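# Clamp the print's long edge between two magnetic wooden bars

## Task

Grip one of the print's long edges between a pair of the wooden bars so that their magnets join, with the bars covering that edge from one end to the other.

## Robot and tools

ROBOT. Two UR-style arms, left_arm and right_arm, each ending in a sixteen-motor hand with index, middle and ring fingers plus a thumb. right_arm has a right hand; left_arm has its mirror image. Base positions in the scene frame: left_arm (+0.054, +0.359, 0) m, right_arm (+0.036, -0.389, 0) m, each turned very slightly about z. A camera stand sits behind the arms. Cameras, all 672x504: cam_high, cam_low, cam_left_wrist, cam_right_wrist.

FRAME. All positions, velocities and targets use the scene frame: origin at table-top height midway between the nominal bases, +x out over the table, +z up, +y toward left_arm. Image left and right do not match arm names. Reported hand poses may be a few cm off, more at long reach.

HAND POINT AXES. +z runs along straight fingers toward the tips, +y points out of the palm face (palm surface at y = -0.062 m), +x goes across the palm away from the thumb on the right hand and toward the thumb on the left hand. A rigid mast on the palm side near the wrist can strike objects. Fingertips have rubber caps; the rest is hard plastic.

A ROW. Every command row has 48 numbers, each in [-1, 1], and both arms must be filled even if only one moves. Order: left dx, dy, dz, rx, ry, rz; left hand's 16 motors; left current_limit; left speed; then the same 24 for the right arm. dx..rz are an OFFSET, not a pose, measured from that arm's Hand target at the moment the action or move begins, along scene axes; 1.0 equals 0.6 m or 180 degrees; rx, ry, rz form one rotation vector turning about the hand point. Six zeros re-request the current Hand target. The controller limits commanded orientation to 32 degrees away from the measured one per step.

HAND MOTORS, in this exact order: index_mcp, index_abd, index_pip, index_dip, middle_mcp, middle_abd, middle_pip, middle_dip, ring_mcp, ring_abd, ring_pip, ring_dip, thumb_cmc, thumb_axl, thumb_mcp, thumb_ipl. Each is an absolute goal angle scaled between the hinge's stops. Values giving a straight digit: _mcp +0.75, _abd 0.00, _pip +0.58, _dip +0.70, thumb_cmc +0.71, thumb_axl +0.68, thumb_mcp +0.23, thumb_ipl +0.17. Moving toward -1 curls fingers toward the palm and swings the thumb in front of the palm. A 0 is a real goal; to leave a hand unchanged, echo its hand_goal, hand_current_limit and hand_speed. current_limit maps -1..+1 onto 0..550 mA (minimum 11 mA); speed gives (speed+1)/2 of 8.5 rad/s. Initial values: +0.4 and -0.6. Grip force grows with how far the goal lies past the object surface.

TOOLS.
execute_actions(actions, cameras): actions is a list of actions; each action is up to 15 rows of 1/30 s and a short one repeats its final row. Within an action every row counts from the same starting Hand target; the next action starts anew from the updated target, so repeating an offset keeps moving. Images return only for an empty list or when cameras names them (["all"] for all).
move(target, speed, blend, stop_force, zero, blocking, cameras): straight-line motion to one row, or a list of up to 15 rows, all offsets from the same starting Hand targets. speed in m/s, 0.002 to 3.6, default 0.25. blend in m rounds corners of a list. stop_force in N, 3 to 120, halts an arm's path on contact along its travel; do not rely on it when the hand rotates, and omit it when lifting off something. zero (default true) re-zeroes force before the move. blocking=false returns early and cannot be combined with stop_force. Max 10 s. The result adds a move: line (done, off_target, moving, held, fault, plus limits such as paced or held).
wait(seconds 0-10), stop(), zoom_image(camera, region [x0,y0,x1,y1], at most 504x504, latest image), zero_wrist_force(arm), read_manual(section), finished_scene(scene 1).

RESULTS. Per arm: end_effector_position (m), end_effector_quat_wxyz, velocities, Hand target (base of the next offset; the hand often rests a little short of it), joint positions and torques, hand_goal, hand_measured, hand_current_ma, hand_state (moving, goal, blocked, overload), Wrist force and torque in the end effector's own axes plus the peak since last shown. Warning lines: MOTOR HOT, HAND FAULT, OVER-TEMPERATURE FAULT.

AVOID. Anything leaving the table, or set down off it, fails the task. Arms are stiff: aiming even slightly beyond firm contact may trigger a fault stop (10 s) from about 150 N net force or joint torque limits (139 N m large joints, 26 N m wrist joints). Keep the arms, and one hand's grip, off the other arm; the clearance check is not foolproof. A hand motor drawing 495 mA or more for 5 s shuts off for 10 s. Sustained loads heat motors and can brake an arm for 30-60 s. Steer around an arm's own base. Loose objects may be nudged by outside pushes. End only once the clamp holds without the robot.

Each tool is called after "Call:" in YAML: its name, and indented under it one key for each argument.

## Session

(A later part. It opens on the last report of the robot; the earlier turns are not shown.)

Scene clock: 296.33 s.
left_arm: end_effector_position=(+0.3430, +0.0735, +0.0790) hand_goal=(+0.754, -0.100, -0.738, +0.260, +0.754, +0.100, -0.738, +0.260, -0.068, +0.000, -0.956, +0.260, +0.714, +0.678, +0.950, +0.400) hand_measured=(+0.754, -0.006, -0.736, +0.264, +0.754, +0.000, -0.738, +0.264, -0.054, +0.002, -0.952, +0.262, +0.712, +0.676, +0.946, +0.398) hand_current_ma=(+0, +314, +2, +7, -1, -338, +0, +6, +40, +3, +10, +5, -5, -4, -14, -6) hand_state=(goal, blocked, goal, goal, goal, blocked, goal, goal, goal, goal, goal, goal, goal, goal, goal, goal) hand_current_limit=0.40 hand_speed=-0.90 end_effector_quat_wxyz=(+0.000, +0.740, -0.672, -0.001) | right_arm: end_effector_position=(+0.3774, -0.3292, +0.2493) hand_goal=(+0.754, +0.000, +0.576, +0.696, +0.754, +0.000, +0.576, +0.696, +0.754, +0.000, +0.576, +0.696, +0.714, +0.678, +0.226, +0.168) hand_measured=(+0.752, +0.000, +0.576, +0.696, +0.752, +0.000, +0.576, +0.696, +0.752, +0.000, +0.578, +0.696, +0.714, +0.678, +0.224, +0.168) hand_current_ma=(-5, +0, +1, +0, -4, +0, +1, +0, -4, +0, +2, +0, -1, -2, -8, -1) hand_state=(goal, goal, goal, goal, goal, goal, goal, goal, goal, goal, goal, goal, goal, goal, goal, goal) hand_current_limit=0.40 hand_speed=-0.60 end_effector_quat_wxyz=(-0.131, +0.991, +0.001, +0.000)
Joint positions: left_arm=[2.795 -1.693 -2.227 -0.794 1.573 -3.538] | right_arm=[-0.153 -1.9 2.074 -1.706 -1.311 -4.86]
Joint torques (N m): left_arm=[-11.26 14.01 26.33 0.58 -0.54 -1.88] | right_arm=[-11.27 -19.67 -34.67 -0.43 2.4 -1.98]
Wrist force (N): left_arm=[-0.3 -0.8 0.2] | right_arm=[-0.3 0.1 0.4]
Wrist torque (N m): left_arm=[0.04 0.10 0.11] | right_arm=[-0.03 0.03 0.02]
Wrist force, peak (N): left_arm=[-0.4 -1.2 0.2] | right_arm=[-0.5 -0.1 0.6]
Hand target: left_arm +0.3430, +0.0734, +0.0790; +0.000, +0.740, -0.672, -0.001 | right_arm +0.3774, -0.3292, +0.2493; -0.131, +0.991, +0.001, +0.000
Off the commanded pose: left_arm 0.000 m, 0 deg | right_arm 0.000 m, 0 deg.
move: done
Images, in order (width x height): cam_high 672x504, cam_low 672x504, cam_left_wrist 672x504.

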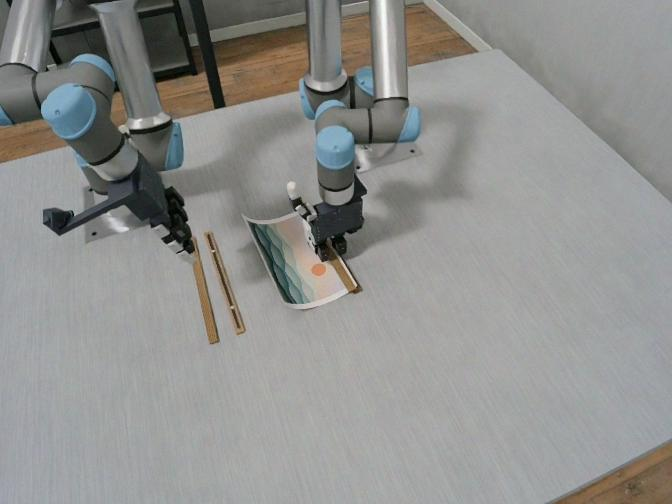

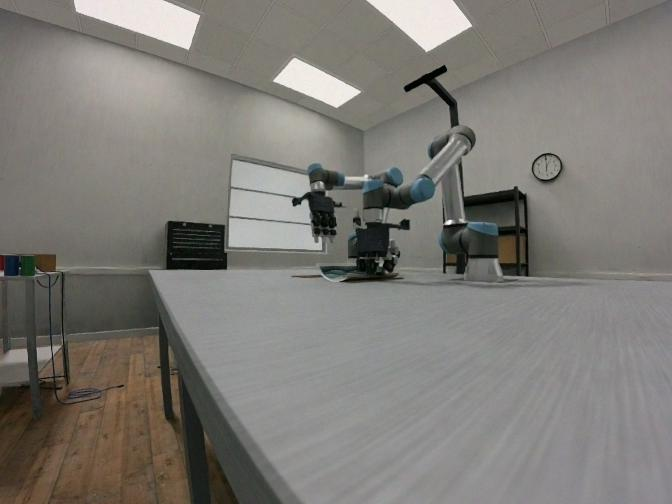

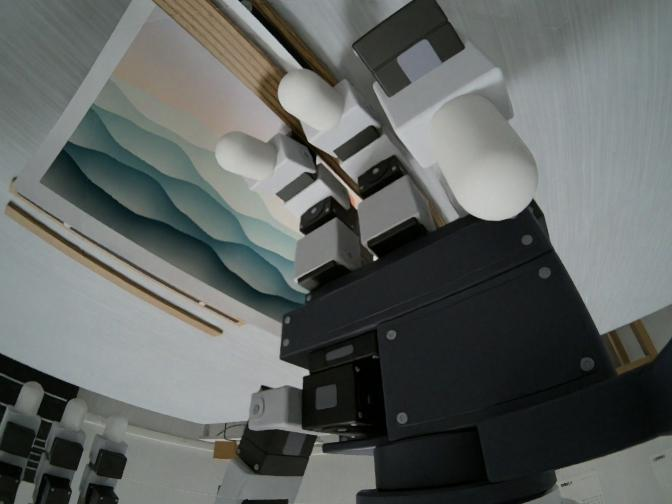

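Call:
move:
  target:
    - [0,0.025,0.07,0,0,0,0.7534,-0.1,-0.7372,0.2609,0.7534,0.1,-0.7372,0.2609,-0.0685,0,-0.956,0.2609,0.714,0.678,0.95,0.4,0.4,-0.9,0,0,0,0,0,0,0.754,0,0.576,0.696,0.754,0,0.576,0.696,0.754,0,0.576,0.696,0.714,0.678,0.226,0.168,0.4,-0.6]
    - [0,0.025,0.07,0,0,0,0.7534,-0.1,-0.7372,0.2609,0.7534,0.1,-0.7372,0.2609,-0.0685,0,-0.956,0.2609,0.714,0.678,0.95,0.4,0.4,-0.9,-0.1457,0.3287,-0.0488,0,0,0,0.754,0,0.576,0.696,0.754,0,0.576,0.696,0.754,0,0.576,0.696,0.714,0.678,0.226,0.168,0.4,-0.6]
    - [0,0.025,0.07,0,0,0,0.7534,-0.1,-0.7372,0.2609,0.7534,0.1,-0.7372,0.2609,-0.0685,0,-0.956,0.2609,0.714,0.678,0.95,0.4,0.4,-0.9,-0.1457,0.3287,-0.2255,0,0,0,0.754,0,0.576,0.696,0.754,0,0.576,0.696,0.754,0,0.576,0.696,0.714,0.678,0.226,0.168,0.4,-0.6]
  speed: [0.1,0.25,0.15]
  blend: 0.005
  cameras: []

Call:
move:
  target:
    - [0,0,0,0,0,0,0.7534,-0.1,-0.7372,0.2609,0.7534,0.1,-0.7372,0.2609,-0.0685,0,-0.956,0.2609,0.714,0.678,0.95,0.4,0.4,-0.9,0,0,-0.0367,0,0,0,0.754,0,0.576,0.696,0.754,0,0.576,0.696,0.754,0,0.576,0.696,0.714,0.678,0.226,0.168,0.4,-0.6]
  speed: 0.012
  stop_force: 3
  cameras: ["cam_high"]

Scene clock: 305.10 s.
left_arm: end_effector_position=(+0.3430, +0.0884, +0.1210) hand_goal=(+0.754, -0.100, -0.738, +0.260, +0.754, +0.100, -0.738, +0.260, -0.068, +0.000, -0.956, +0.260, +0.714, +0.678, +0.950, +0.400) hand_measured=(+0.754, -0.006, -0.736, +0.264, +0.754, +0.000, -0.738, +0.264, -0.054, +0.002, -0.952, +0.262, +0.712, +0.676, +0.946, +0.398) hand_current_ma=(+0, +314, +2, +7, -1, -338, +0, +6, +40, +3, +10, +5, -5, -4, -14, -6) hand_state=(goal, blocked, goal, goal, goal, blocked, goal, goal, goal, goal, goal, goal, goal, goal, goal, goal) hand_current_limit=0.40 hand_speed=-0.90 end_effector_quat_wxyz=(+0.000, +0.740, -0.672, -0.001) | right_arm: end_effector_position=(+0.2900, -0.1320, +0.1140) hand_goal=(+0.754, +0.000, +0.576, +0.696, +0.754, +0.000, +0.576, +0.696, +0.754, +0.000, +0.576, +0.696, +0.714, +0.678, +0.226, +0.168) hand_measured=(+0.752, +0.000, +0.576, +0.696, +0.752, +0.000, +0.576, +0.696, +0.752, +0.000, +0.578, +0.696, +0.714, +0.678, +0.224, +0.168) hand_current_ma=(-5, +0, +1, +0, -5, +0, +1, +0, -5, +0, +2, +0, -1, -2, -8, -1) hand_state=(goal, goal, goal, goal, goal, goal, goal, goal, goal, goal, goal, goal, goal, goal, goal, goal) hand_current_limit=0.40 hand_speed=-0.60 end_effector_quat_wxyz=(-0.131, +0.991, +0.001, +0.000)
Joint positions: left_arm=[2.829 -1.594 -2.196 -0.925 1.573 -3.505] | right_arm=[0.435 -1.664 2.32 -2.342 -1.334 -4.254]
Joint torques (N m): left_arm=[9.39 27.17 28.42 0.88 -0.82 2.19] | right_arm=[10.45 -2.26 -7.58 -4.48 -2.26 2.23]
Wrist force (N): left_arm=[-0.4 -0.7 0.3] | right_arm=[0.0 0.3 0.3]
Wrist torque (N m): left_arm=[0.07 0.10 -0.03] | right_arm=[0.00 0.00 -0.06]
Wrist force, peak (N): left_arm=[0.0 -0.9 1.0] | right_arm=[-0.5 -1.1 0.3]
Hand target: left_arm +0.3430, +0.0884, +0.1210; +0.000, +0.740, -0.672, -0.001 | right_arm +0.2900, -0.1320, +0.1140; -0.131, +0.991, +0.001, +0.000
Off the commanded pose: left_arm 0.000 m, 0 deg | right_arm 0.000 m, 0 deg.
move: done
No camera images: "cameras" was empty.

Scene clock: 307.57 s.
left_arm: end_effector_position=(+0.3430, +0.0884, +0.1210) hand_goal=(+0.754, -0.100, -0.738, +0.260, +0.754, +0.100, -0.738, +0.260, -0.068, +0.000, -0.956, +0.260, +0.714, +0.678, +0.950, +0.400) hand_measured=(+0.754, -0.006, -0.736, +0.264, +0.754, +0.000, -0.738, +0.264, -0.054, +0.002, -0.952, +0.262, +0.712, +0.676, +0.946, +0.398) hand_current_ma=(+0, +314, +2, +7, -1, -338, +0, +6, +40, +3, +10, +5, -5, -4, -14, -6) hand_state=(goal, blocked, goal, goal, goal, blocked, goal, goal, goal, goal, goal, goal, goal, goal, goal, goal) hand_current_limit=0.40 hand_speed=-0.90 end_effector_quat_wxyz=(+0.000, +0.740, -0.672, -0.001) | right_arm: end_effector_position=(+0.2900, -0.1320, +0.0991) hand_goal=(+0.754, +0.000, +0.576, +0.696, +0.754, +0.000, +0.576, +0.696, +0.754, +0.000, +0.576, +0.696, +0.714, +0.678, +0.226, +0.168) hand_measured=(+0.752, +0.000, +0.576, +0.696, +0.752, +0.000, +0.576, +0.696, +0.752, +0.000, +0.576, +0.696, +0.714, +0.678, +0.224, +0.168) hand_current_ma=(-5, +0, +1, +0, -5, +0, +1, +0, -5, +1, +1, +0, -1, -2, -8, -1) hand_state=(goal, goal, goal, goal, goal, goal, goal, goal, goal, goal, goal, goal, goal, goal, goal, goal) hand_current_limit=0.40 hand_speed=-0.60 end_effector_quat_wxyz=(-0.131, +0.991, +0.001, +0.000)
Joint positions: left_arm=[2.829 -1.594 -2.196 -0.925 1.573 -3.505] | right_arm=[0.435 -1.634 2.342 -2.394 -1.334 -4.254]
Joint torques (N m): left_arm=[7.45 26.15 28.96 0.71 -1.05 2.08] | right_arm=[8.99 -25.35 -28.62 -0.42 -1.76 1.15]
Wrist force (N): left_arm=[-0.3 -0.8 0.2] | right_arm=[-0.2 -0.1 -4.4]
Wrist torque (N m): left_arm=[0.05 0.09 -0.01] | right_arm=[0.36 0.19 -0.09]
Wrist force, peak (N): left_arm=[-0.4 -1.2 0.3] | right_arm=[-0.8 -0.3 -19.0]
Hand target: left_arm +0.3430, +0.0884, +0.1210; +0.000, +0.740, -0.672, -0.001 | right_arm +0.2900, -0.1320, +0.0991; -0.131, +0.991, +0.001, +0.000 (not the last commanded pose)
Off the commanded pose: left_arm 0.000 m, 0 deg | right_arm 0.007 m, 0 deg.
move: contact (right_arm)
Images, in order (width x height): cam_high 672x504.

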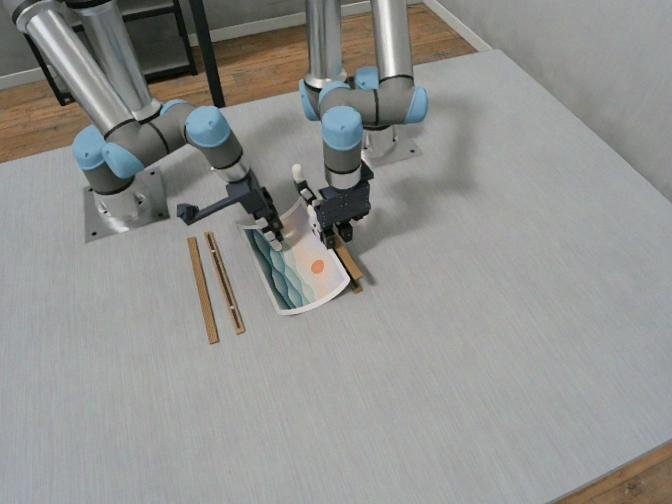

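Call:
move:
  target:
    - [0,0,0,0,0,0,0.7534,-0.1,-0.7372,0.2609,0.7534,0.1,-0.7372,0.2609,-0.0685,0,-0.956,0.2609,0.714,0.678,0.95,0.4,0.4,-0.9,0,-0.0117,0,0,0,0,0.754,0,0.576,0.696,0.754,0,0.576,0.696,0.754,0,0.576,0.696,0.714,0.678,0.226,0.168,0.4,-0.6]
  speed: 0.015
  cameras: ["cam_high"]

Call:
move:
  target:
    - [0,0,0,0,0,0,0.7534,-0.1,-0.7372,0.2609,0.7534,0.1,-0.7372,0.2609,-0.0685,0,-0.956,0.2609,0.714,0.678,0.95,0.4,0.4,-0.9,0,0,0.1333,0,0,0,0.754,0,0.576,0.696,0.754,0,0.576,0.696,0.754,0,0.576,0.696,0.714,0.678,0.226,0.168,0.4,-0.6]
    - [0,-0.0135,0,0,0,0,0.7534,-0.1,-0.7372,0.2609,0.7534,0.1,-0.7372,0.2609,-0.0685,0,-0.956,0.2609,0.714,0.678,0.95,0.4,0.4,-0.9,0,-0.3167,0.25,0,0,0,0.754,0,0.576,0.696,0.754,0,0.576,0.696,0.754,0,0.576,0.696,0.714,0.678,0.226,0.168,0.4,-0.6]
  speed: [0.08,0.25]
  blend: 0.005
  cameras: ["cam_high","cam_low","cam_left_wrist"]

Call:
zoom_image:
  camera: "cam_high"
  region: [330, 255, 390, 305]

Call:
zoom_image:
  camera: "cam_high"
  region: [230, 190, 380, 330]

Call:
zoom_image:
  camera: "cam_low"
  region: [310, 255, 410, 295]

Scene clock: 309.47 s.
left_arm: end_effector_position=(+0.3430, +0.0884, +0.1210) hand_goal=(+0.754, -0.100, -0.738, +0.260, +0.754, +0.100, -0.738, +0.260, -0.068, +0.000, -0.956, +0.260, +0.714, +0.678, +0.950, +0.400) hand_measured=(+0.754, -0.006, -0.736, +0.264, +0.754, +0.000, -0.738, +0.264, -0.054, +0.002, -0.952, +0.262, +0.712, +0.676, +0.946, +0.398) hand_current_ma=(+0, +314, +2, +7, -1, -338, +0, +6, +40, +3, +10, +5, -5, -4, -14, -6) hand_state=(goal, blocked, goal, goal, goal, blocked, goal, goal, goal, goal, goal, goal, goal, goal, goal, goal) hand_current_limit=0.40 hand_speed=-0.90 end_effector_quat_wxyz=(+0.000, +0.740, -0.672, -0.001) | right_arm: end_effector_position=(+0.2900, -0.1389, +0.0991) hand_goal=(+0.754, +0.000, +0.576, +0.696, +0.754, +0.000, +0.576, +0.696, +0.754, +0.000, +0.576, +0.696, +0.714, +0.678, +0.226, +0.168) hand_measured=(+0.754, +0.000, +0.576, +0.696, +0.754, +0.000, +0.576, +0.696, +0.756, +0.000, +0.578, +0.696, +0.714, +0.678, +0.224, +0.168) hand_current_ma=(-2, +0, +1, +0, +1, +0, +2, +0, +3, +1, +3, +0, -1, -2, -8, -1) hand_state=(goal, goal, goal, goal, goal, goal, goal, goal, goal, goal, goal, goal, goal, goal, goal, goal) hand_current_limit=0.40 hand_speed=-0.60 end_effector_quat_wxyz=(-0.131, +0.991, +0.001, +0.000)
Joint positions: left_arm=[2.829 -1.594 -2.196 -0.925 1.573 -3.505] | right_arm=[0.418 -1.648 2.353 -2.387 -1.332 -4.271]
Joint torques (N m): left_arm=[7.97 27.41 28.96 0.64 -0.96 1.87] | right_arm=[-11.76 -27.42 -5.26 -0.52 2.6 -1.99]
Wrist force (N): left_arm=[-0.4 -0.6 0.4] | right_arm=[-0.2 -0.8 -1.3]
Wrist torque (N m): left_arm=[0.07 0.10 -0.02] | right_arm=[0.17 0.06 0.02]
Wrist force, peak (N): left_arm=[-0.4 -1.2 0.0] | right_arm=[-0.4 -0.2 -4.4]
Hand target: left_arm +0.3430, +0.0884, +0.1210; +0.000, +0.740, -0.672, -0.001 | right_arm +0.2900, -0.1390, +0.0991; -0.131, +0.991, +0.001, +0.000
Off the commanded pose: left_arm 0.000 m, 0 deg | right_arm 0.000 m, 0 deg.
move: done
Images, in order (width x height): cam_high 672x504.

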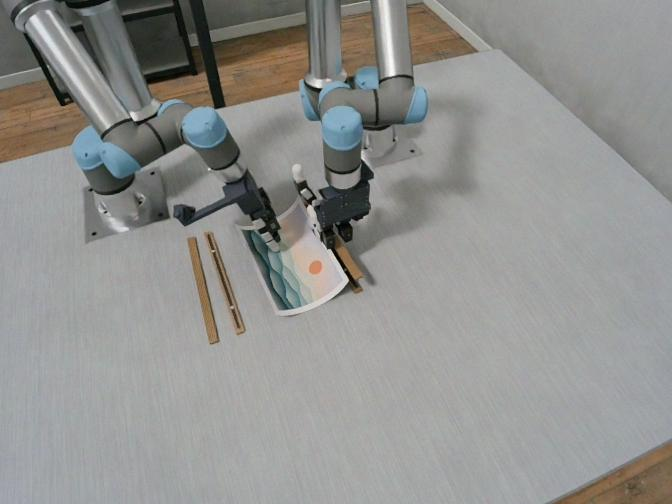

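Scene clock: 312.13 s.
left_arm: end_effector_position=(+0.3430, +0.0803, +0.1210) hand_goal=(+0.754, -0.100, -0.738, +0.260, +0.754, +0.100, -0.738, +0.260, -0.068, +0.000, -0.956, +0.260, +0.714, +0.678, +0.950, +0.400) hand_measured=(+0.754, -0.006, -0.736, +0.264, +0.754, +0.000, -0.738, +0.264, -0.054, +0.002, -0.952, +0.262, +0.712, +0.676, +0.946, +0.398) hand_current_ma=(+0, +314, +2, +7, -1, -338, +0, +6, +40, +3, +10, +5, -5, -4, -14, -6) hand_state=(goal, blocked, goal, goal, goal, blocked, goal, goal, goal, goal, goal, goal, goal, goal, goal, goal) hand_current_limit=0.40 hand_speed=-0.90 end_effector_quat_wxyz=(+0.000, +0.740, -0.672, -0.001) | right_arm: end_effector_position=(+0.2900, -0.3290, +0.2491) hand_goal=(+0.754, +0.000, +0.576, +0.696, +0.754, +0.000, +0.576, +0.696, +0.754, +0.000, +0.576, +0.696, +0.714, +0.678, +0.226, +0.168) hand_measured=(+0.752, +0.000, +0.576, +0.696, +0.752, +0.000, +0.576, +0.696, +0.752, +0.000, +0.578, +0.696, +0.714, +0.678, +0.224, +0.168) hand_current_ma=(-5, +0, +1, +0, -4, +0, +2, +0, -4, +1, +3, +0, -2, -2, -8, -1) hand_state=(goal, goal, goal, goal, goal, goal, goal, goal, goal, goal, goal, goal, goal, goal, goal, goal) hand_current_limit=0.40 hand_speed=-0.60 end_effector_quat_wxyz=(-0.131, +0.991, +0.001, +0.000)
Joint positions: left_arm=[2.81 -1.604 -2.184 -0.926 1.573 -3.523] | right_arm=[-0.199 -2.157 2.205 -1.567 -1.313 -4.909]
Joint torques (N m): left_arm=[-8.29 12.02 28.91 0.73 -0.44 -1.76] | right_arm=[-11.89 -10.37 -35.65 -0.18 2.9 -2.11]
Wrist force (N): left_arm=[-0.3 -0.8 0.3] | right_arm=[-0.2 0.1 0.5]
Wrist torque (N m): left_arm=[0.05 0.11 0.12] | right_arm=[-0.04 0.02 0.03]
Wrist force, peak (N): left_arm=[-0.3 -1.2 0.5] | right_arm=[-0.6 1.1 -0.1]
Hand target: left_arm +0.3430, +0.0803, +0.1210; +0.000, +0.740, -0.672, -0.001 | right_arm +0.2900, -0.3290, +0.2491; -0.131, +0.991, +0.001, +0.000
Off the commanded pose: left_arm 0.000 m, 0 deg | right_arm 0.000 m, 0 deg.
move: done
Images, in order (width x height): cam_high 672x504, cam_low 672x504, cam_left_wrist 672x504.

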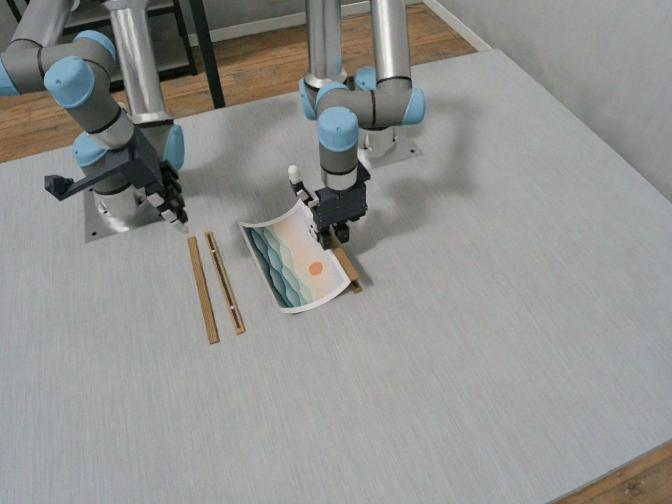

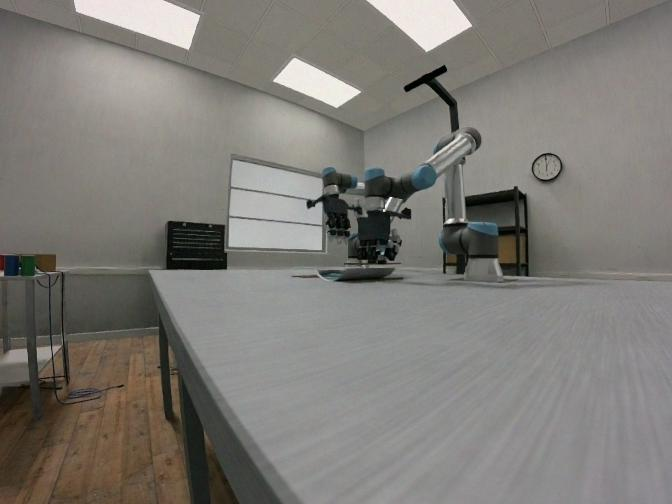

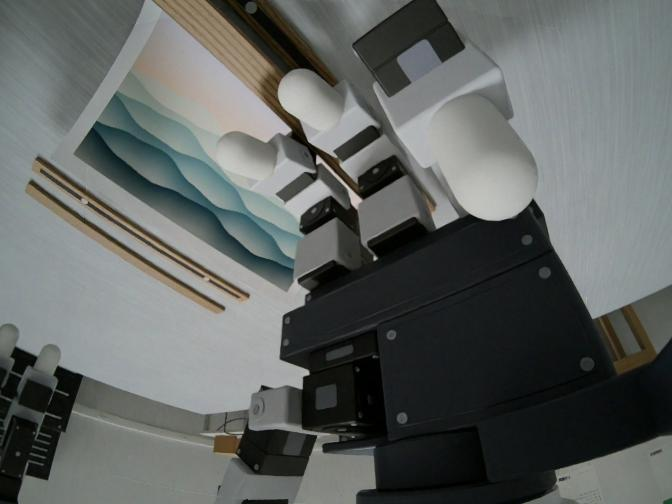

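Scaled by 8.400 from the camera's 672x504 image, which has a finer 960x720 frame.

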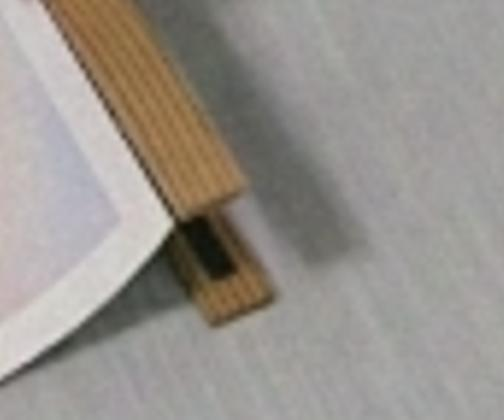

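Scaled by 3.360 from the camera's 672x504 image, which has a finer 960x720 frame.

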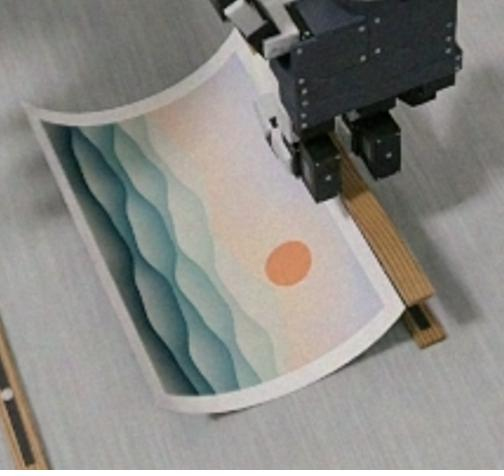

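Scaled by 5.040 from the camera's 672x504 image, which has a finer 960x720 frame.

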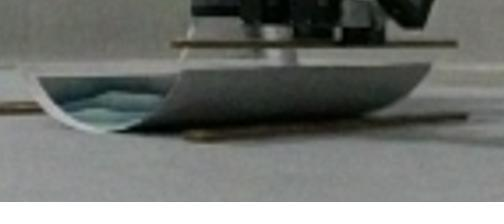

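Call:
move:
  target:
    - [0,-0.004,-0.03,0,0,0,0.7534,-0.1,-0.7372,0.2609,0.7534,0.1,-0.7372,0.2609,-0.0685,0,-0.956,0.2609,0.714,0.678,0.95,0.4,0.4,-0.9,0,0,0,0,0,0,0.754,0,0.576,0.696,0.754,0,0.576,0.696,0.754,0,0.576,0.696,0.714,0.678,0.226,0.168,0.4,-0.6]
    - [0,-0.0115,-0.07,0,0,0,0.7534,-0.1,-0.7372,0.2609,0.7534,0.1,-0.7372,0.2609,-0.0685,0,-0.956,0.2609,0.714,0.678,0.95,0.4,0.4,-0.9,0,0,0,0,0,0,0.754,0,0.576,0.696,0.754,0,0.576,0.696,0.754,0,0.576,0.696,0.714,0.678,0.226,0.168,0.4,-0.6]
  speed: 0.04
  blend: 0.003
  cameras: ["cam_high","cam_low","cam_left_wrist"]

Call:
zoom_image:
  camera: "cam_high"
  region: [335, 260, 375, 300]

Call:
zoom_image:
  camera: "cam_left_wrist"
  region: [190, 0, 310, 90]

Call:
zoom_image:
  camera: "cam_low"
  region: [310, 255, 410, 295]

Scene clock: 316.80 s.
left_arm: end_effector_position=(+0.3430, +0.0735, +0.0791) hand_goal=(+0.754, -0.100, -0.738, +0.260, +0.754, +0.100, -0.738, +0.260, -0.068, +0.000, -0.956, +0.260, +0.714, +0.678, +0.950, +0.400) hand_measured=(+0.754, -0.006, -0.736, +0.264, +0.754, +0.000, -0.738, +0.264, -0.054, +0.002, -0.952, +0.262, +0.712, +0.676, +0.946, +0.398) hand_current_ma=(+0, +314, +2, +7, -1, -338, +0, +6, +40, +3, +10, +5, -5, -4, -14, -6) hand_state=(goal, blocked, goal, goal, goal, blocked, goal, goal, goal, goal, goal, goal, goal, goal, goal, goal) hand_current_limit=0.40 hand_speed=-0.90 end_effector_quat_wxyz=(+0.000, +0.740, -0.672, -0.001) | right_arm: end_effector_position=(+0.2900, -0.3290, +0.2491) hand_goal=(+0.754, +0.000, +0.576, +0.696, +0.754, +0.000, +0.576, +0.696, +0.754, +0.000, +0.576, +0.696, +0.714, +0.678, +0.226, +0.168) hand_measured=(+0.752, +0.000, +0.576, +0.696, +0.752, +0.000, +0.576, +0.696, +0.752, +0.000, +0.578, +0.696, +0.714, +0.678, +0.224, +0.168) hand_current_ma=(-5, +0, +1, +0, -4, +0, +2, +0, -4, +1, +3, +0, -2, -2, -8, -1) hand_state=(goal, goal, goal, goal, goal, goal, goal, goal, goal, goal, goal, goal, goal, goal, goal, goal) hand_current_limit=0.40 hand_speed=-0.60 end_effector_quat_wxyz=(-0.131, +0.991, +0.001, +0.000)
Joint positions: left_arm=[2.795 -1.693 -2.227 -0.794 1.573 -3.539] | right_arm=[-0.2 -2.157 2.204 -1.567 -1.313 -4.909]
Joint torques (N m): left_arm=[-9.92 15.21 9.37 3.28 -0.61 -1.89] | right_arm=[-10.78 -11.04 -35.26 -0.4 2.93 -1.86]
Wrist force (N): left_arm=[-0.2 -0.7 0.3] | right_arm=[-0.3 -0.2 0.3]
Wrist torque (N m): left_arm=[0.05 0.10 0.11] | right_arm=[-0.06 0.03 0.01]
Wrist force, peak (N): left_arm=[-0.6 -1.3 0.2] | right_arm=[-0.3 0.1 0.6]
Hand target: left_arm +0.3430, +0.0734, +0.0790; +0.000, +0.740, -0.672, -0.001 | right_arm +0.2900, -0.3290, +0.2491; -0.131, +0.991, +0.001, +0.000
Off the commanded pose: left_arm 0.000 m, 0 deg | right_arm 0.000 m, 0 deg.
move: done
Images, in order (width x height): cam_high 672x504, cam_low 672x504, cam_left_wrist 672x504.

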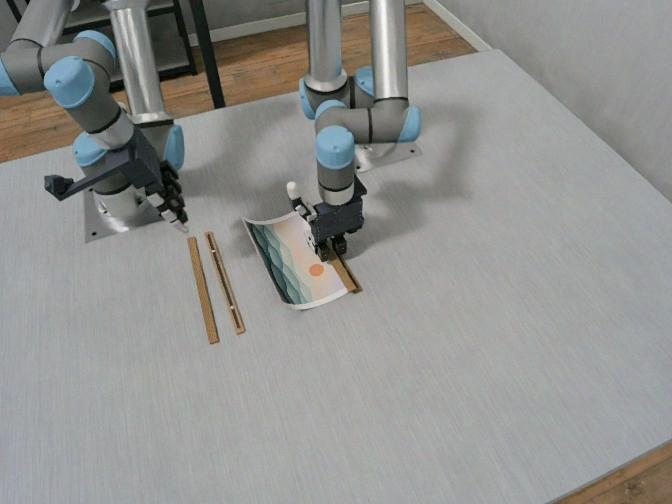

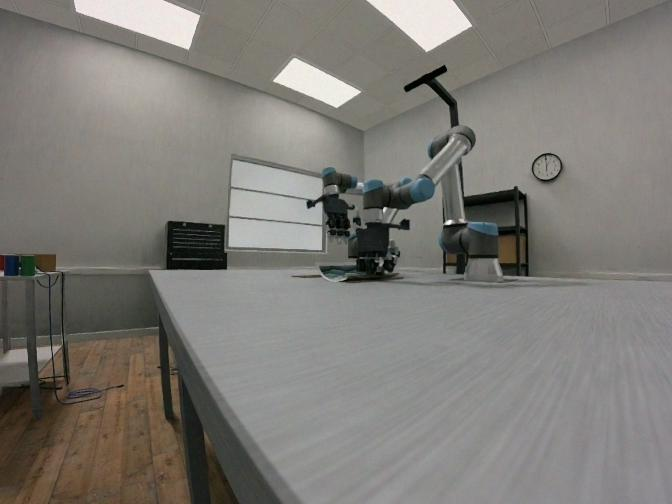

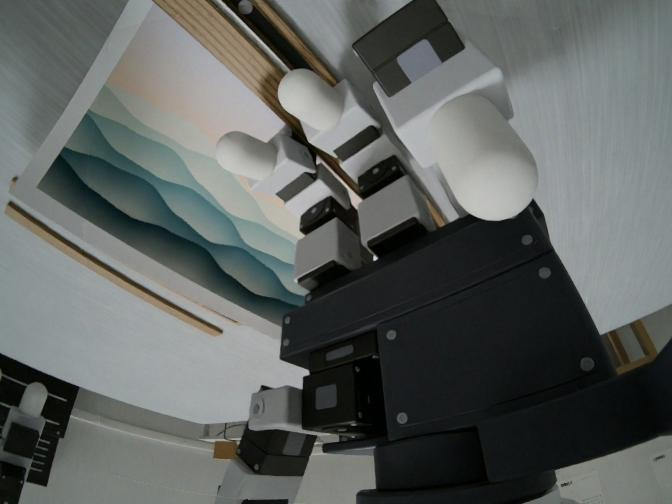

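Scaled by 12.600 from the camera's 672x504 image, which has a finer 960x720 frame.

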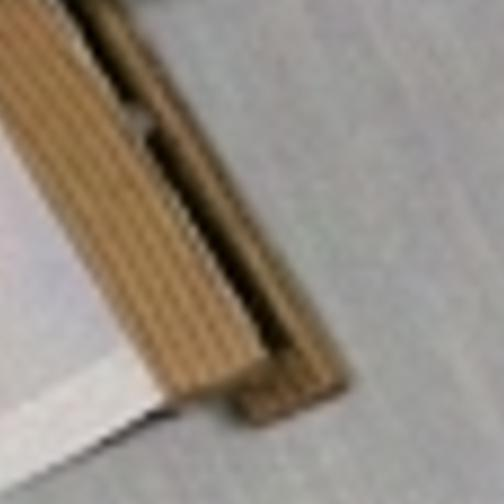

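Scaled by 4.200 from the camera's 672x504 image, which has a finer 960x720 frame.

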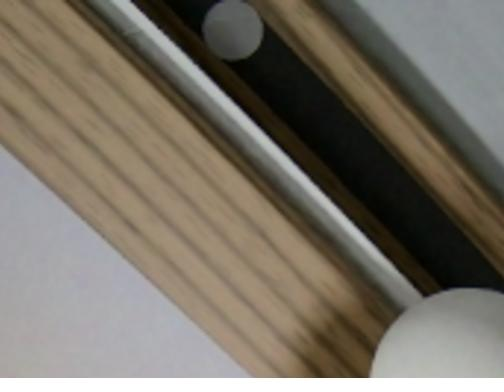

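Scaled by 5.040 from the camera's 672x504 image, which has a finer 960x720 frame.

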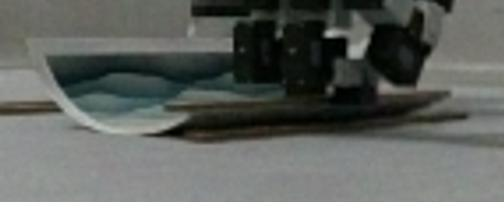

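Call:
move:
  target:
    - [0,0,0,0,0,0,0.7534,-0.1,-0.7372,0.2609,0.7534,0.1,-0.7372,0.2609,-0.0685,0,-0.956,0.2609,0.714,0.678,0.95,0.4,0.4,-0.9,0.455,0.2983,0.0183,0,0,0,0.754,0,0.576,0.696,0.754,0,0.576,0.696,0.754,0,0.576,0.696,-0.571,0.678,0.226,0.168,0.4,-0.6]
    - [0,0,0,0,0,0,0.7534,-0.1,-0.7372,0.2609,0.7534,0.1,-0.7372,0.2609,-0.0685,0,-0.956,0.2609,0.714,0.678,0.95,0.4,0.4,-0.9,0.455,0.6093,-0.0817,0,0,0,0.754,0,0.576,0.696,0.754,0,0.576,0.696,0.754,0,0.576,0.696,-0.571,0.678,0.226,0.168,0.4,-0.6]
    - [0,0,0,0,0,0,0.7534,-0.1,-0.7372,0.2609,0.7534,0.1,-0.7372,0.2609,-0.0685,0,-0.956,0.2609,0.714,0.678,0.95,0.4,0.4,-0.9,0.455,0.6093,-0.2283,0,0,0,0.754,0,0.576,0.696,0.754,0,0.576,0.696,0.754,0,0.576,0.696,-0.571,0.678,0.226,0.168,0.4,-0.6]
  speed: [0.25,0.2,0.1]
  blend: 0.02
  cameras: ["all"]

Call:
zoom_image:
  camera: "cam_high"
  region: [310, 240, 410, 320]

Scene clock: 324.27 s.
left_arm: end_effector_position=(+0.3430, +0.0734, +0.0790) hand_goal=(+0.754, -0.100, -0.738, +0.260, +0.754, +0.100, -0.738, +0.260, -0.068, +0.000, -0.956, +0.260, +0.714, +0.678, +0.950, +0.400) hand_measured=(+0.754, -0.006, -0.736, +0.264, +0.754, +0.000, -0.738, +0.264, -0.054, +0.002, -0.952, +0.262, +0.712, +0.676, +0.946, +0.398) hand_current_ma=(+0, +314, +2, +7, -1, -338, +0, +6, +40, +3, +10, +5, -5, -4, -14, -6) hand_state=(goal, blocked, goal, goal, goal, blocked, goal, goal, goal, goal, goal, goal, goal, goal, goal, goal) hand_current_limit=0.40 hand_speed=-0.90 end_effector_quat_wxyz=(+0.000, +0.740, -0.672, -0.001) | right_arm: end_effector_position=(+0.5630, +0.0366, +0.1122) hand_goal=(+0.754, +0.000, +0.576, +0.696, +0.754, +0.000, +0.576, +0.696, +0.754, +0.000, +0.576, +0.696, -0.570, +0.678, +0.226, +0.168) hand_measured=(+0.752, +0.000, +0.576, +0.696, +0.752, +0.000, +0.576, +0.696, +0.752, +0.000, +0.578, +0.696, -0.568, +0.678, +0.224, +0.168) hand_current_ma=(-5, +0, +1, +0, -4, +0, +2, +0, -5, +1, +3, +0, +4, -2, -8, -1) hand_state=(goal, goal, goal, goal, goal, goal, goal, goal, goal, goal, goal, goal, goal, goal, goal, goal) hand_current_limit=0.40 hand_speed=-0.60 end_effector_quat_wxyz=(-0.131, +0.991, +0.001, +0.000)
Joint positions: left_arm=[2.795 -1.694 -2.227 -0.794 1.573 -3.539] | right_arm=[0.485 -0.962 1.403 -2.139 -1.34 -4.203]
Joint torques (N m): left_arm=[-9.33 15.07 9.68 3.68 -1.02 -2.05] | right_arm=[12.38 -32.49 -9.28 -4.8 -2.46 2.44]
Wrist force (N): left_arm=[-0.4 -0.9 0.4] | right_arm=[-0.3 0.3 0.2]
Wrist torque (N m): left_arm=[0.02 0.13 0.10] | right_arm=[0.07 0.00 -0.08]
Wrist force, peak (N): left_arm=[-0.2 -1.2 0.3] | right_arm=[-1.1 0.6 0.1]
Hand target: left_arm +0.3430, +0.0734, +0.0790; +0.000, +0.740, -0.672, -0.001 | right_arm +0.5630, +0.0366, +0.1121; -0.131, +0.991, +0.001, +0.000
Off the commanded pose: left_arm 0.000 m, 0 deg | right_arm 0.000 m, 0 deg.
move: done

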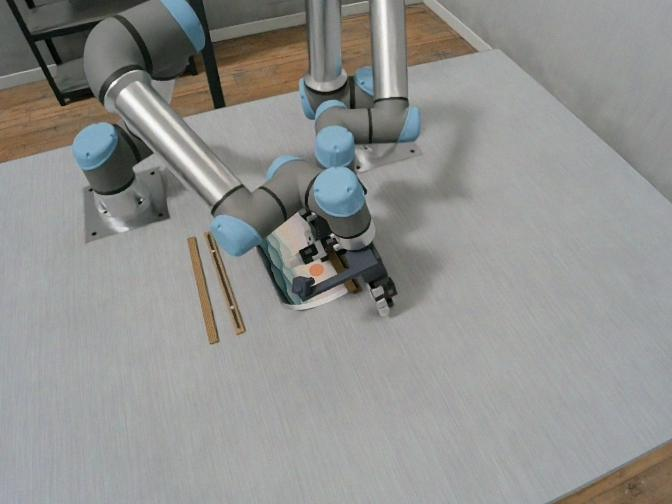

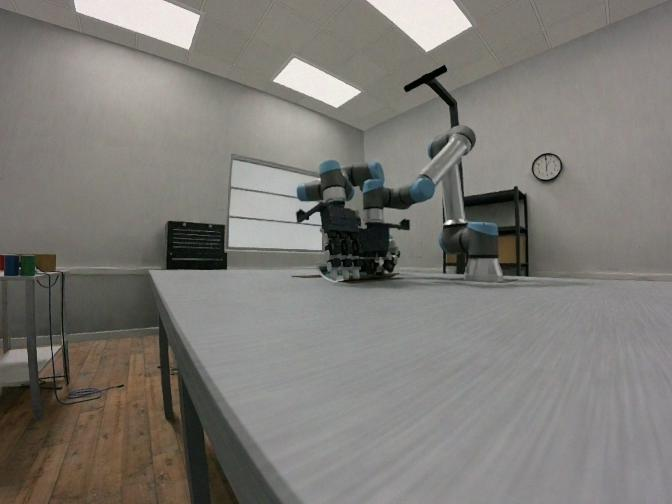

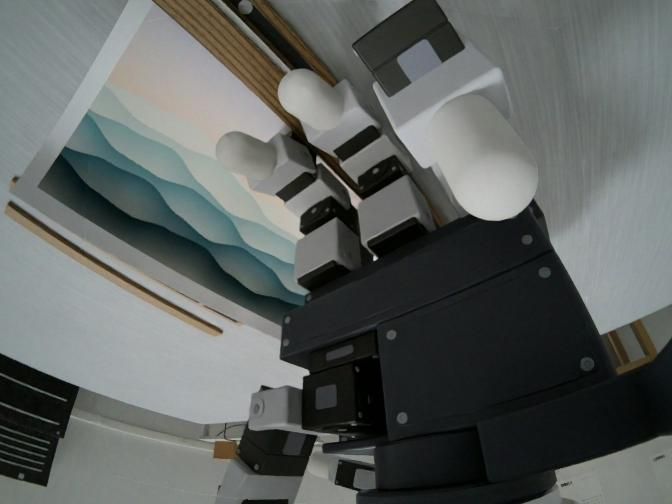

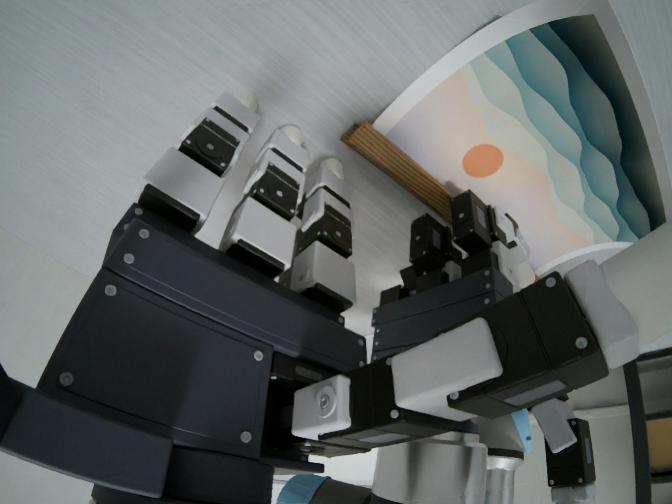

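Scaled by 5.040 from the camera's 672x504 image, which has a finer 960x720 frame.

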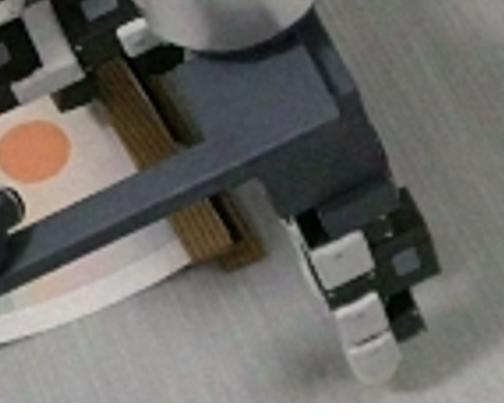

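Call:
zoom_image:
  camera: "cam_right_wrist"
  region: [290, 90, 470, 220]

Call:
zoom_image:
  camera: "cam_low"
  region: [310, 245, 410, 295]

Scaled by 2.800 from the camera's 672x504 image, which has a finer 960x720 frame.

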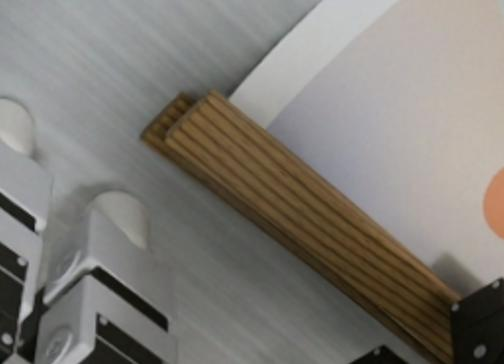

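Scaled by 5.040 from the camera's 672x504 image, which has a finer 960x720 frame.

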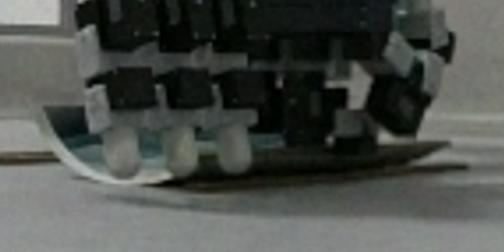

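Call:
move:
  target:
    - [0,0,0,0,0,0,0.7534,-0.1,-0.7372,0.2609,0.7534,0.1,-0.7372,0.2609,-0.0685,0,-0.956,0.2609,0.714,0.678,0.95,0.4,0.4,-0.9,-0.0167,0,-0.01,0,0,0,0.754,0,0.576,0.696,0.754,0,0.576,0.696,0.754,0,0.576,0.696,-0.571,0.678,0.226,0.168,0.4,-0.6]
  speed: 0.05
  cameras: []

Call:
move:
  target:
    - [0,0,0,0,0,0,0.7534,-0.1,-0.7372,0.2609,0.7534,0.1,-0.7372,0.2609,-0.0685,0,-0.956,0.2609,0.714,0.678,0.95,0.4,0.4,-0.9,0,0,-0.02,0,0,0,0.754,0,0.576,0.696,0.754,0,0.576,0.696,0.754,0,0.576,0.696,-0.571,0.678,0.226,0.168,0.4,-0.6]
  speed: 0.01
  stop_force: 3
  cameras: ["cam_high","cam_right_wrist"]

Call:
zoom_image:
  camera: "cam_right_wrist"
  region: [290, 90, 470, 220]

Call:
zoom_image:
  camera: "cam_high"
  region: [310, 240, 410, 320]

Scene clock: 327.90 s.
left_arm: end_effector_position=(+0.3430, +0.0734, +0.0790) hand_goal=(+0.754, -0.100, -0.738, +0.260, +0.754, +0.100, -0.738, +0.260, -0.068, +0.000, -0.956, +0.260, +0.714, +0.678, +0.950, +0.400) hand_measured=(+0.754, -0.006, -0.736, +0.264, +0.754, +0.000, -0.738, +0.264, -0.054, +0.002, -0.952, +0.262, +0.712, +0.676, +0.946, +0.398) hand_current_ma=(+0, +314, +2, +7, -1, -338, +0, +6, +40, +3, +10, +5, -5, -4, -14, -6) hand_state=(goal, blocked, goal, goal, goal, blocked, goal, goal, goal, goal, goal, goal, goal, goal, goal, goal) hand_current_limit=0.40 hand_speed=-0.90 end_effector_quat_wxyz=(+0.000, +0.740, -0.672, -0.001) | right_arm: end_effector_position=(+0.5530, +0.0366, +0.1062) hand_goal=(+0.754, +0.000, +0.576, +0.696, +0.754, +0.000, +0.576, +0.696, +0.754, +0.000, +0.576, +0.696, -0.570, +0.678, +0.226, +0.168) hand_measured=(+0.752, +0.000, +0.576, +0.696, +0.752, +0.000, +0.576, +0.696, +0.752, +0.000, +0.578, +0.696, -0.568, +0.678, +0.224, +0.168) hand_current_ma=(-5, +0, +1, +0, -4, +0, +2, +0, -5, +1, +3, +0, +4, -2, -8, -1) hand_state=(goal, goal, goal, goal, goal, goal, goal, goal, goal, goal, goal, goal, goal, goal, goal, goal) hand_current_limit=0.40 hand_speed=-0.60 end_effector_quat_wxyz=(-0.131, +0.991, +0.001, +0.000)
Joint positions: left_arm=[2.795 -1.694 -2.227 -0.794 1.573 -3.539] | right_arm=[0.491 -0.972 1.438 -2.165 -1.341 -4.196]
Joint torques (N m): left_arm=[-8.5 15.14 9.61 3.76 -1.19 -2] | right_arm=[10.58 -57.77 -9.68 -4.38 -2.37 2.4]
Wrist force (N): left_arm=[-0.4 -0.6 0.0] | right_arm=[-0.5 0.6 0.2]
Wrist torque (N m): left_arm=[0.09 0.12 0.09] | right_arm=[0.11 0.01 -0.09]
Wrist force, peak (N): left_arm=[-0.3 -1.0 0.5] | right_arm=[-0.6 0.6 0.1]
Hand target: left_arm +0.3430, +0.0734, +0.0790; +0.000, +0.740, -0.672, -0.001 | right_arm +0.5530, +0.0366, +0.1061; -0.131, +0.991, +0.001, +0.000
Off the commanded pose: left_arm 0.000 m, 0 deg | right_arm 0.000 m, 0 deg.
move: done
No camera images: "cameras" was empty.

Scene clock: 329.87 s.
left_arm: end_effector_position=(+0.3430, +0.0734, +0.0790) hand_goal=(+0.754, -0.100, -0.738, +0.260, +0.754, +0.100, -0.738, +0.260, -0.068, +0.000, -0.956, +0.260, +0.714, +0.678, +0.950, +0.400) hand_measured=(+0.754, -0.006, -0.736, +0.264, +0.754, +0.000, -0.738, +0.264, -0.054, +0.002, -0.952, +0.262, +0.712, +0.676, +0.946, +0.398) hand_current_ma=(+0, +314, +2, +7, -1, -338, +0, +6, +40, +3, +10, +5, -5, -4, -14, -6) hand_state=(goal, blocked, goal, goal, goal, blocked, goal, goal, goal, goal, goal, goal, goal, goal, goal, goal) hand_current_limit=0.40 hand_speed=-0.90 end_effector_quat_wxyz=(+0.000, +0.740, -0.672, -0.001) | right_arm: end_effector_position=(+0.5530, +0.0366, +0.0995) hand_goal=(+0.754, +0.000, +0.576, +0.696, +0.754, +0.000, +0.576, +0.696, +0.754, +0.000, +0.576, +0.696, -0.570, +0.678, +0.226, +0.168) hand_measured=(+0.752, +0.000, +0.576, +0.696, +0.752, +0.000, +0.576, +0.696, +0.752, +0.000, +0.578, +0.696, -0.568, +0.678, +0.224, +0.168) hand_current_ma=(-5, +1, +1, +0, -4, +1, +2, +0, -5, +1, +3, +0, +4, -2, -8, -1) hand_state=(goal, goal, goal, goal, goal, goal, goal, goal, goal, goal, goal, goal, goal, goal, goal, goal) hand_current_limit=0.40 hand_speed=-0.60 end_effector_quat_wxyz=(-0.131, +0.991, +0.001, +0.000)
Joint positions: left_arm=[2.795 -1.694 -2.227 -0.794 1.573 -3.539] | right_arm=[0.492 -0.965 1.445 -2.179 -1.341 -4.196]
Joint torques (N m): left_arm=[-8.18 13.76 8.67 3.73 -1.08 -2.09] | right_arm=[11.46 -55.86 -32.45 -0.74 -1.98 2.22]
Wrist force (N): left_arm=[-0.4 -0.8 0.0] | right_arm=[-0.4 0.2 -2.5]
Wrist torque (N m): left_arm=[0.06 0.12 0.09] | right_arm=[0.29 0.16 -0.10]
Wrist force, peak (N): left_arm=[-0.3 -1.1 0.0] | right_arm=[-0.2 -0.1 -10.9]
Hand target: left_arm +0.3430, +0.0734, +0.0790; +0.000, +0.740, -0.672, -0.001 | right_arm +0.5530, +0.0366, +0.0995; -0.131, +0.991, +0.001, +0.000 (not the last commanded pose)
Off the commanded pose: left_arm 0.000 m, 0 deg | right_arm 0.005 m, 0 deg.
move: contact (right_arm)
Images, in order (width x height): cam_high 672x504, cam_right_wrist 672x504.

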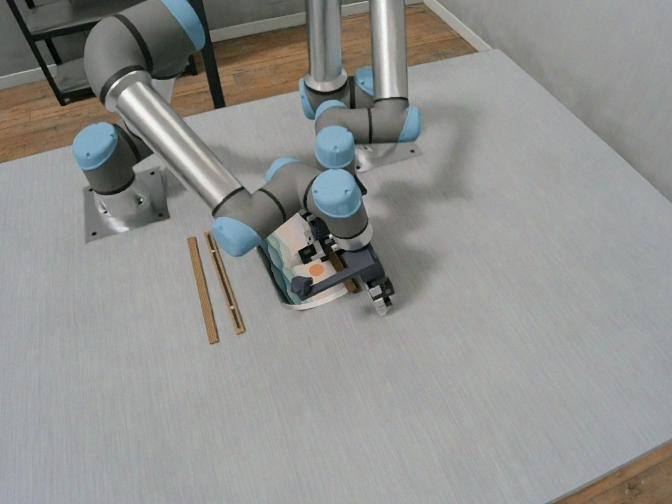

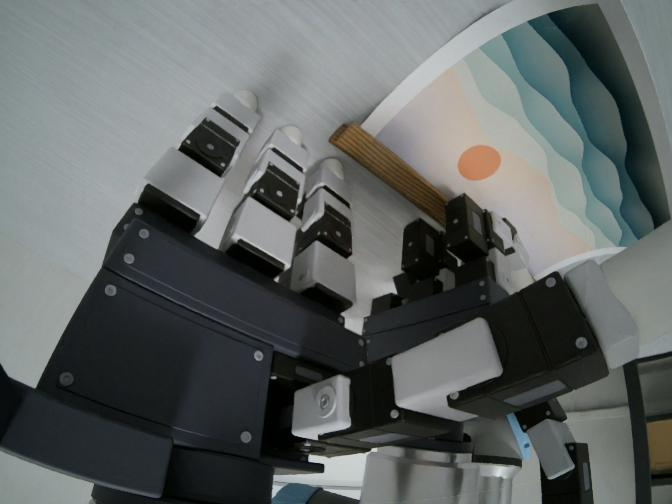

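Scaled by 2.800 from the camera's 672x504 image, which has a finer 960x720 frame.

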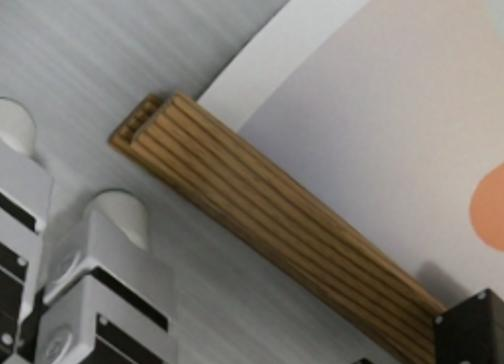

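Scaled by 5.040 from the camera's 672x504 image, which has a finer 960x720 frame.

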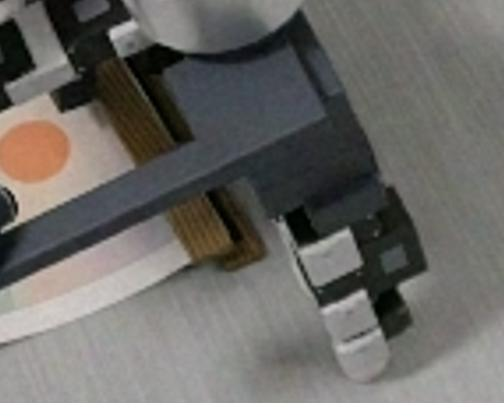

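Call:
move:
  target:
    - [0,0,0,0,0,0,0.7534,-0.1,-0.7372,0.2609,0.7534,0.1,-0.7372,0.2609,-0.0685,0,-0.956,0.2609,0.714,0.678,0.95,0.4,0.4,-0.9,0,0,0.002,0,0,0,0.754,0,0.576,0.696,0.754,0,0.576,0.696,0.754,0,0.576,0.696,-0.571,0.678,0.226,0.168,0.4,-0.6]
    - [0,0,0,0,0,0,0.7534,-0.1,-0.7372,0.2609,0.7534,0.1,-0.7372,0.2609,-0.0685,0,-0.956,0.2609,0.714,0.678,0.95,0.4,0.4,-0.9,0,-0.0167,0.002,0,0,0,0.754,0,0.576,0.696,0.754,0,0.576,0.696,0.754,0,0.576,0.696,-0.571,0.678,0.226,0.168,0.4,-0.6]
  speed: 0.02
  blend: 0.0005
  cameras: ["cam_high","cam_right_wrist"]

Call:
zoom_image:
  camera: "cam_right_wrist"
  region: [290, 90, 470, 220]

Call:
zoom_image:
  camera: "cam_high"
  region: [310, 240, 410, 320]

Scene clock: 332.03 s.
left_arm: end_effector_position=(+0.3430, +0.0734, +0.0790) hand_goal=(+0.754, -0.100, -0.738, +0.260, +0.754, +0.100, -0.738, +0.260, -0.068, +0.000, -0.956, +0.260, +0.714, +0.678, +0.950, +0.400) hand_measured=(+0.754, -0.006, -0.736, +0.264, +0.754, +0.000, -0.738, +0.264, -0.054, +0.002, -0.952, +0.262, +0.712, +0.676, +0.946, +0.398) hand_current_ma=(+0, +314, +2, +7, -1, -338, +0, +6, +40, +3, +10, +5, -5, -4, -14, -6) hand_state=(goal, blocked, goal, goal, goal, blocked, goal, goal, goal, goal, goal, goal, goal, goal, goal, goal) hand_current_limit=0.40 hand_speed=-0.90 end_effector_quat_wxyz=(+0.000, +0.740, -0.672, -0.001) | right_arm: end_effector_position=(+0.5530, +0.0267, +0.1007) hand_goal=(+0.754, +0.000, +0.576, +0.696, +0.754, +0.000, +0.576, +0.696, +0.754, +0.000, +0.576, +0.696, -0.570, +0.678, +0.226, +0.168) hand_measured=(+0.752, +0.000, +0.576, +0.696, +0.752, +0.000, +0.576, +0.696, +0.752, +0.000, +0.578, +0.696, -0.568, +0.678, +0.224, +0.168) hand_current_ma=(-5, +1, +1, +0, -4, +1, +2, +0, -5, +1, +3, +0, +4, -2, -8, -1) hand_state=(goal, goal, goal, goal, goal, goal, goal, goal, goal, goal, goal, goal, goal, goal, goal, goal) hand_current_limit=0.40 hand_speed=-0.60 end_effector_quat_wxyz=(-0.131, +0.991, +0.001, +0.000)
Joint positions: left_arm=[2.795 -1.694 -2.227 -0.794 1.573 -3.539] | right_arm=[0.479 -0.98 1.466 -2.183 -1.339 -4.209]
Joint torques (N m): left_arm=[-9.19 14.61 9.02 3.44 -1.15 -1.64] | right_arm=[-11.51 -57.04 -8.52 -4.74 2.59 -2.18]
Wrist force (N): left_arm=[-0.5 -0.8 0.6] | right_arm=[-0.5 0.6 0.0]
Wrist torque (N m): left_arm=[0.00 0.14 0.09] | right_arm=[0.12 0.01 0.04]
Wrist force, peak (N): left_arm=[-0.3 -1.1 0.3] | right_arm=[-0.4 0.3 -2.9]
Hand target: left_arm +0.3430, +0.0734, +0.0790; +0.000, +0.740, -0.672, -0.001 | right_arm +0.5530, +0.0265, +0.1007; -0.131, +0.991, +0.001, +0.000
Off the commanded pose: left_arm 0.000 m, 0 deg | right_arm 0.000 m, 0 deg.
move: done
Images, in order (width x height): cam_high 672x504, cam_right_wrist 672x504.

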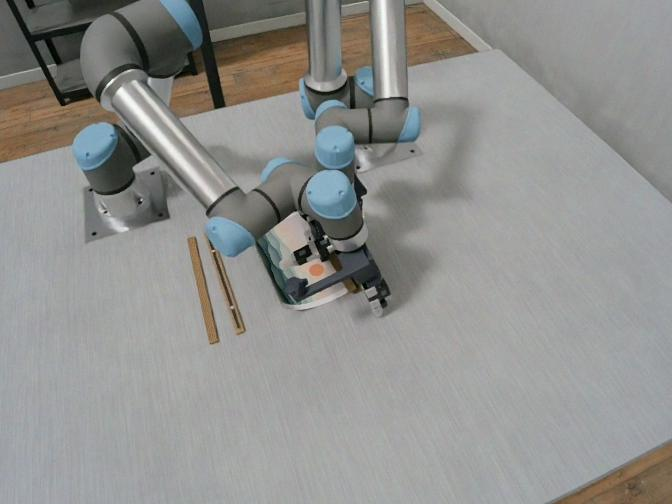

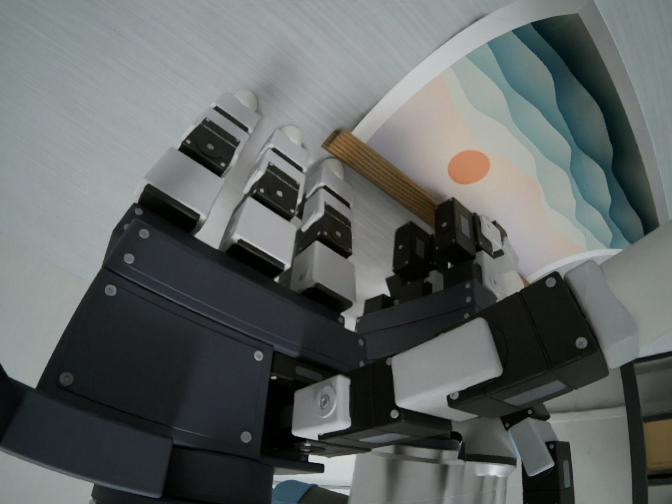

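Scaled by 2.800 from the camera's 672x504 image, which has a finer 960x720 frame.

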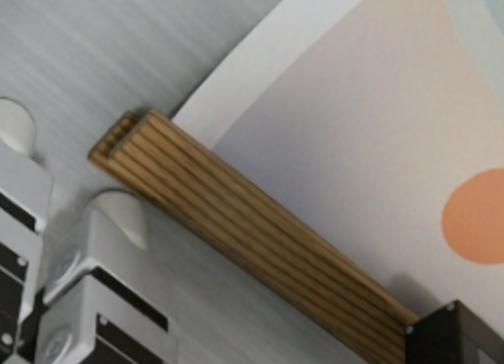

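Scaled by 5.040 from the camera's 672x504 image, which has a finer 960x720 frame.

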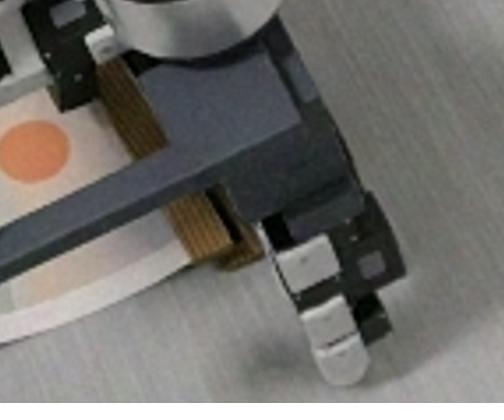

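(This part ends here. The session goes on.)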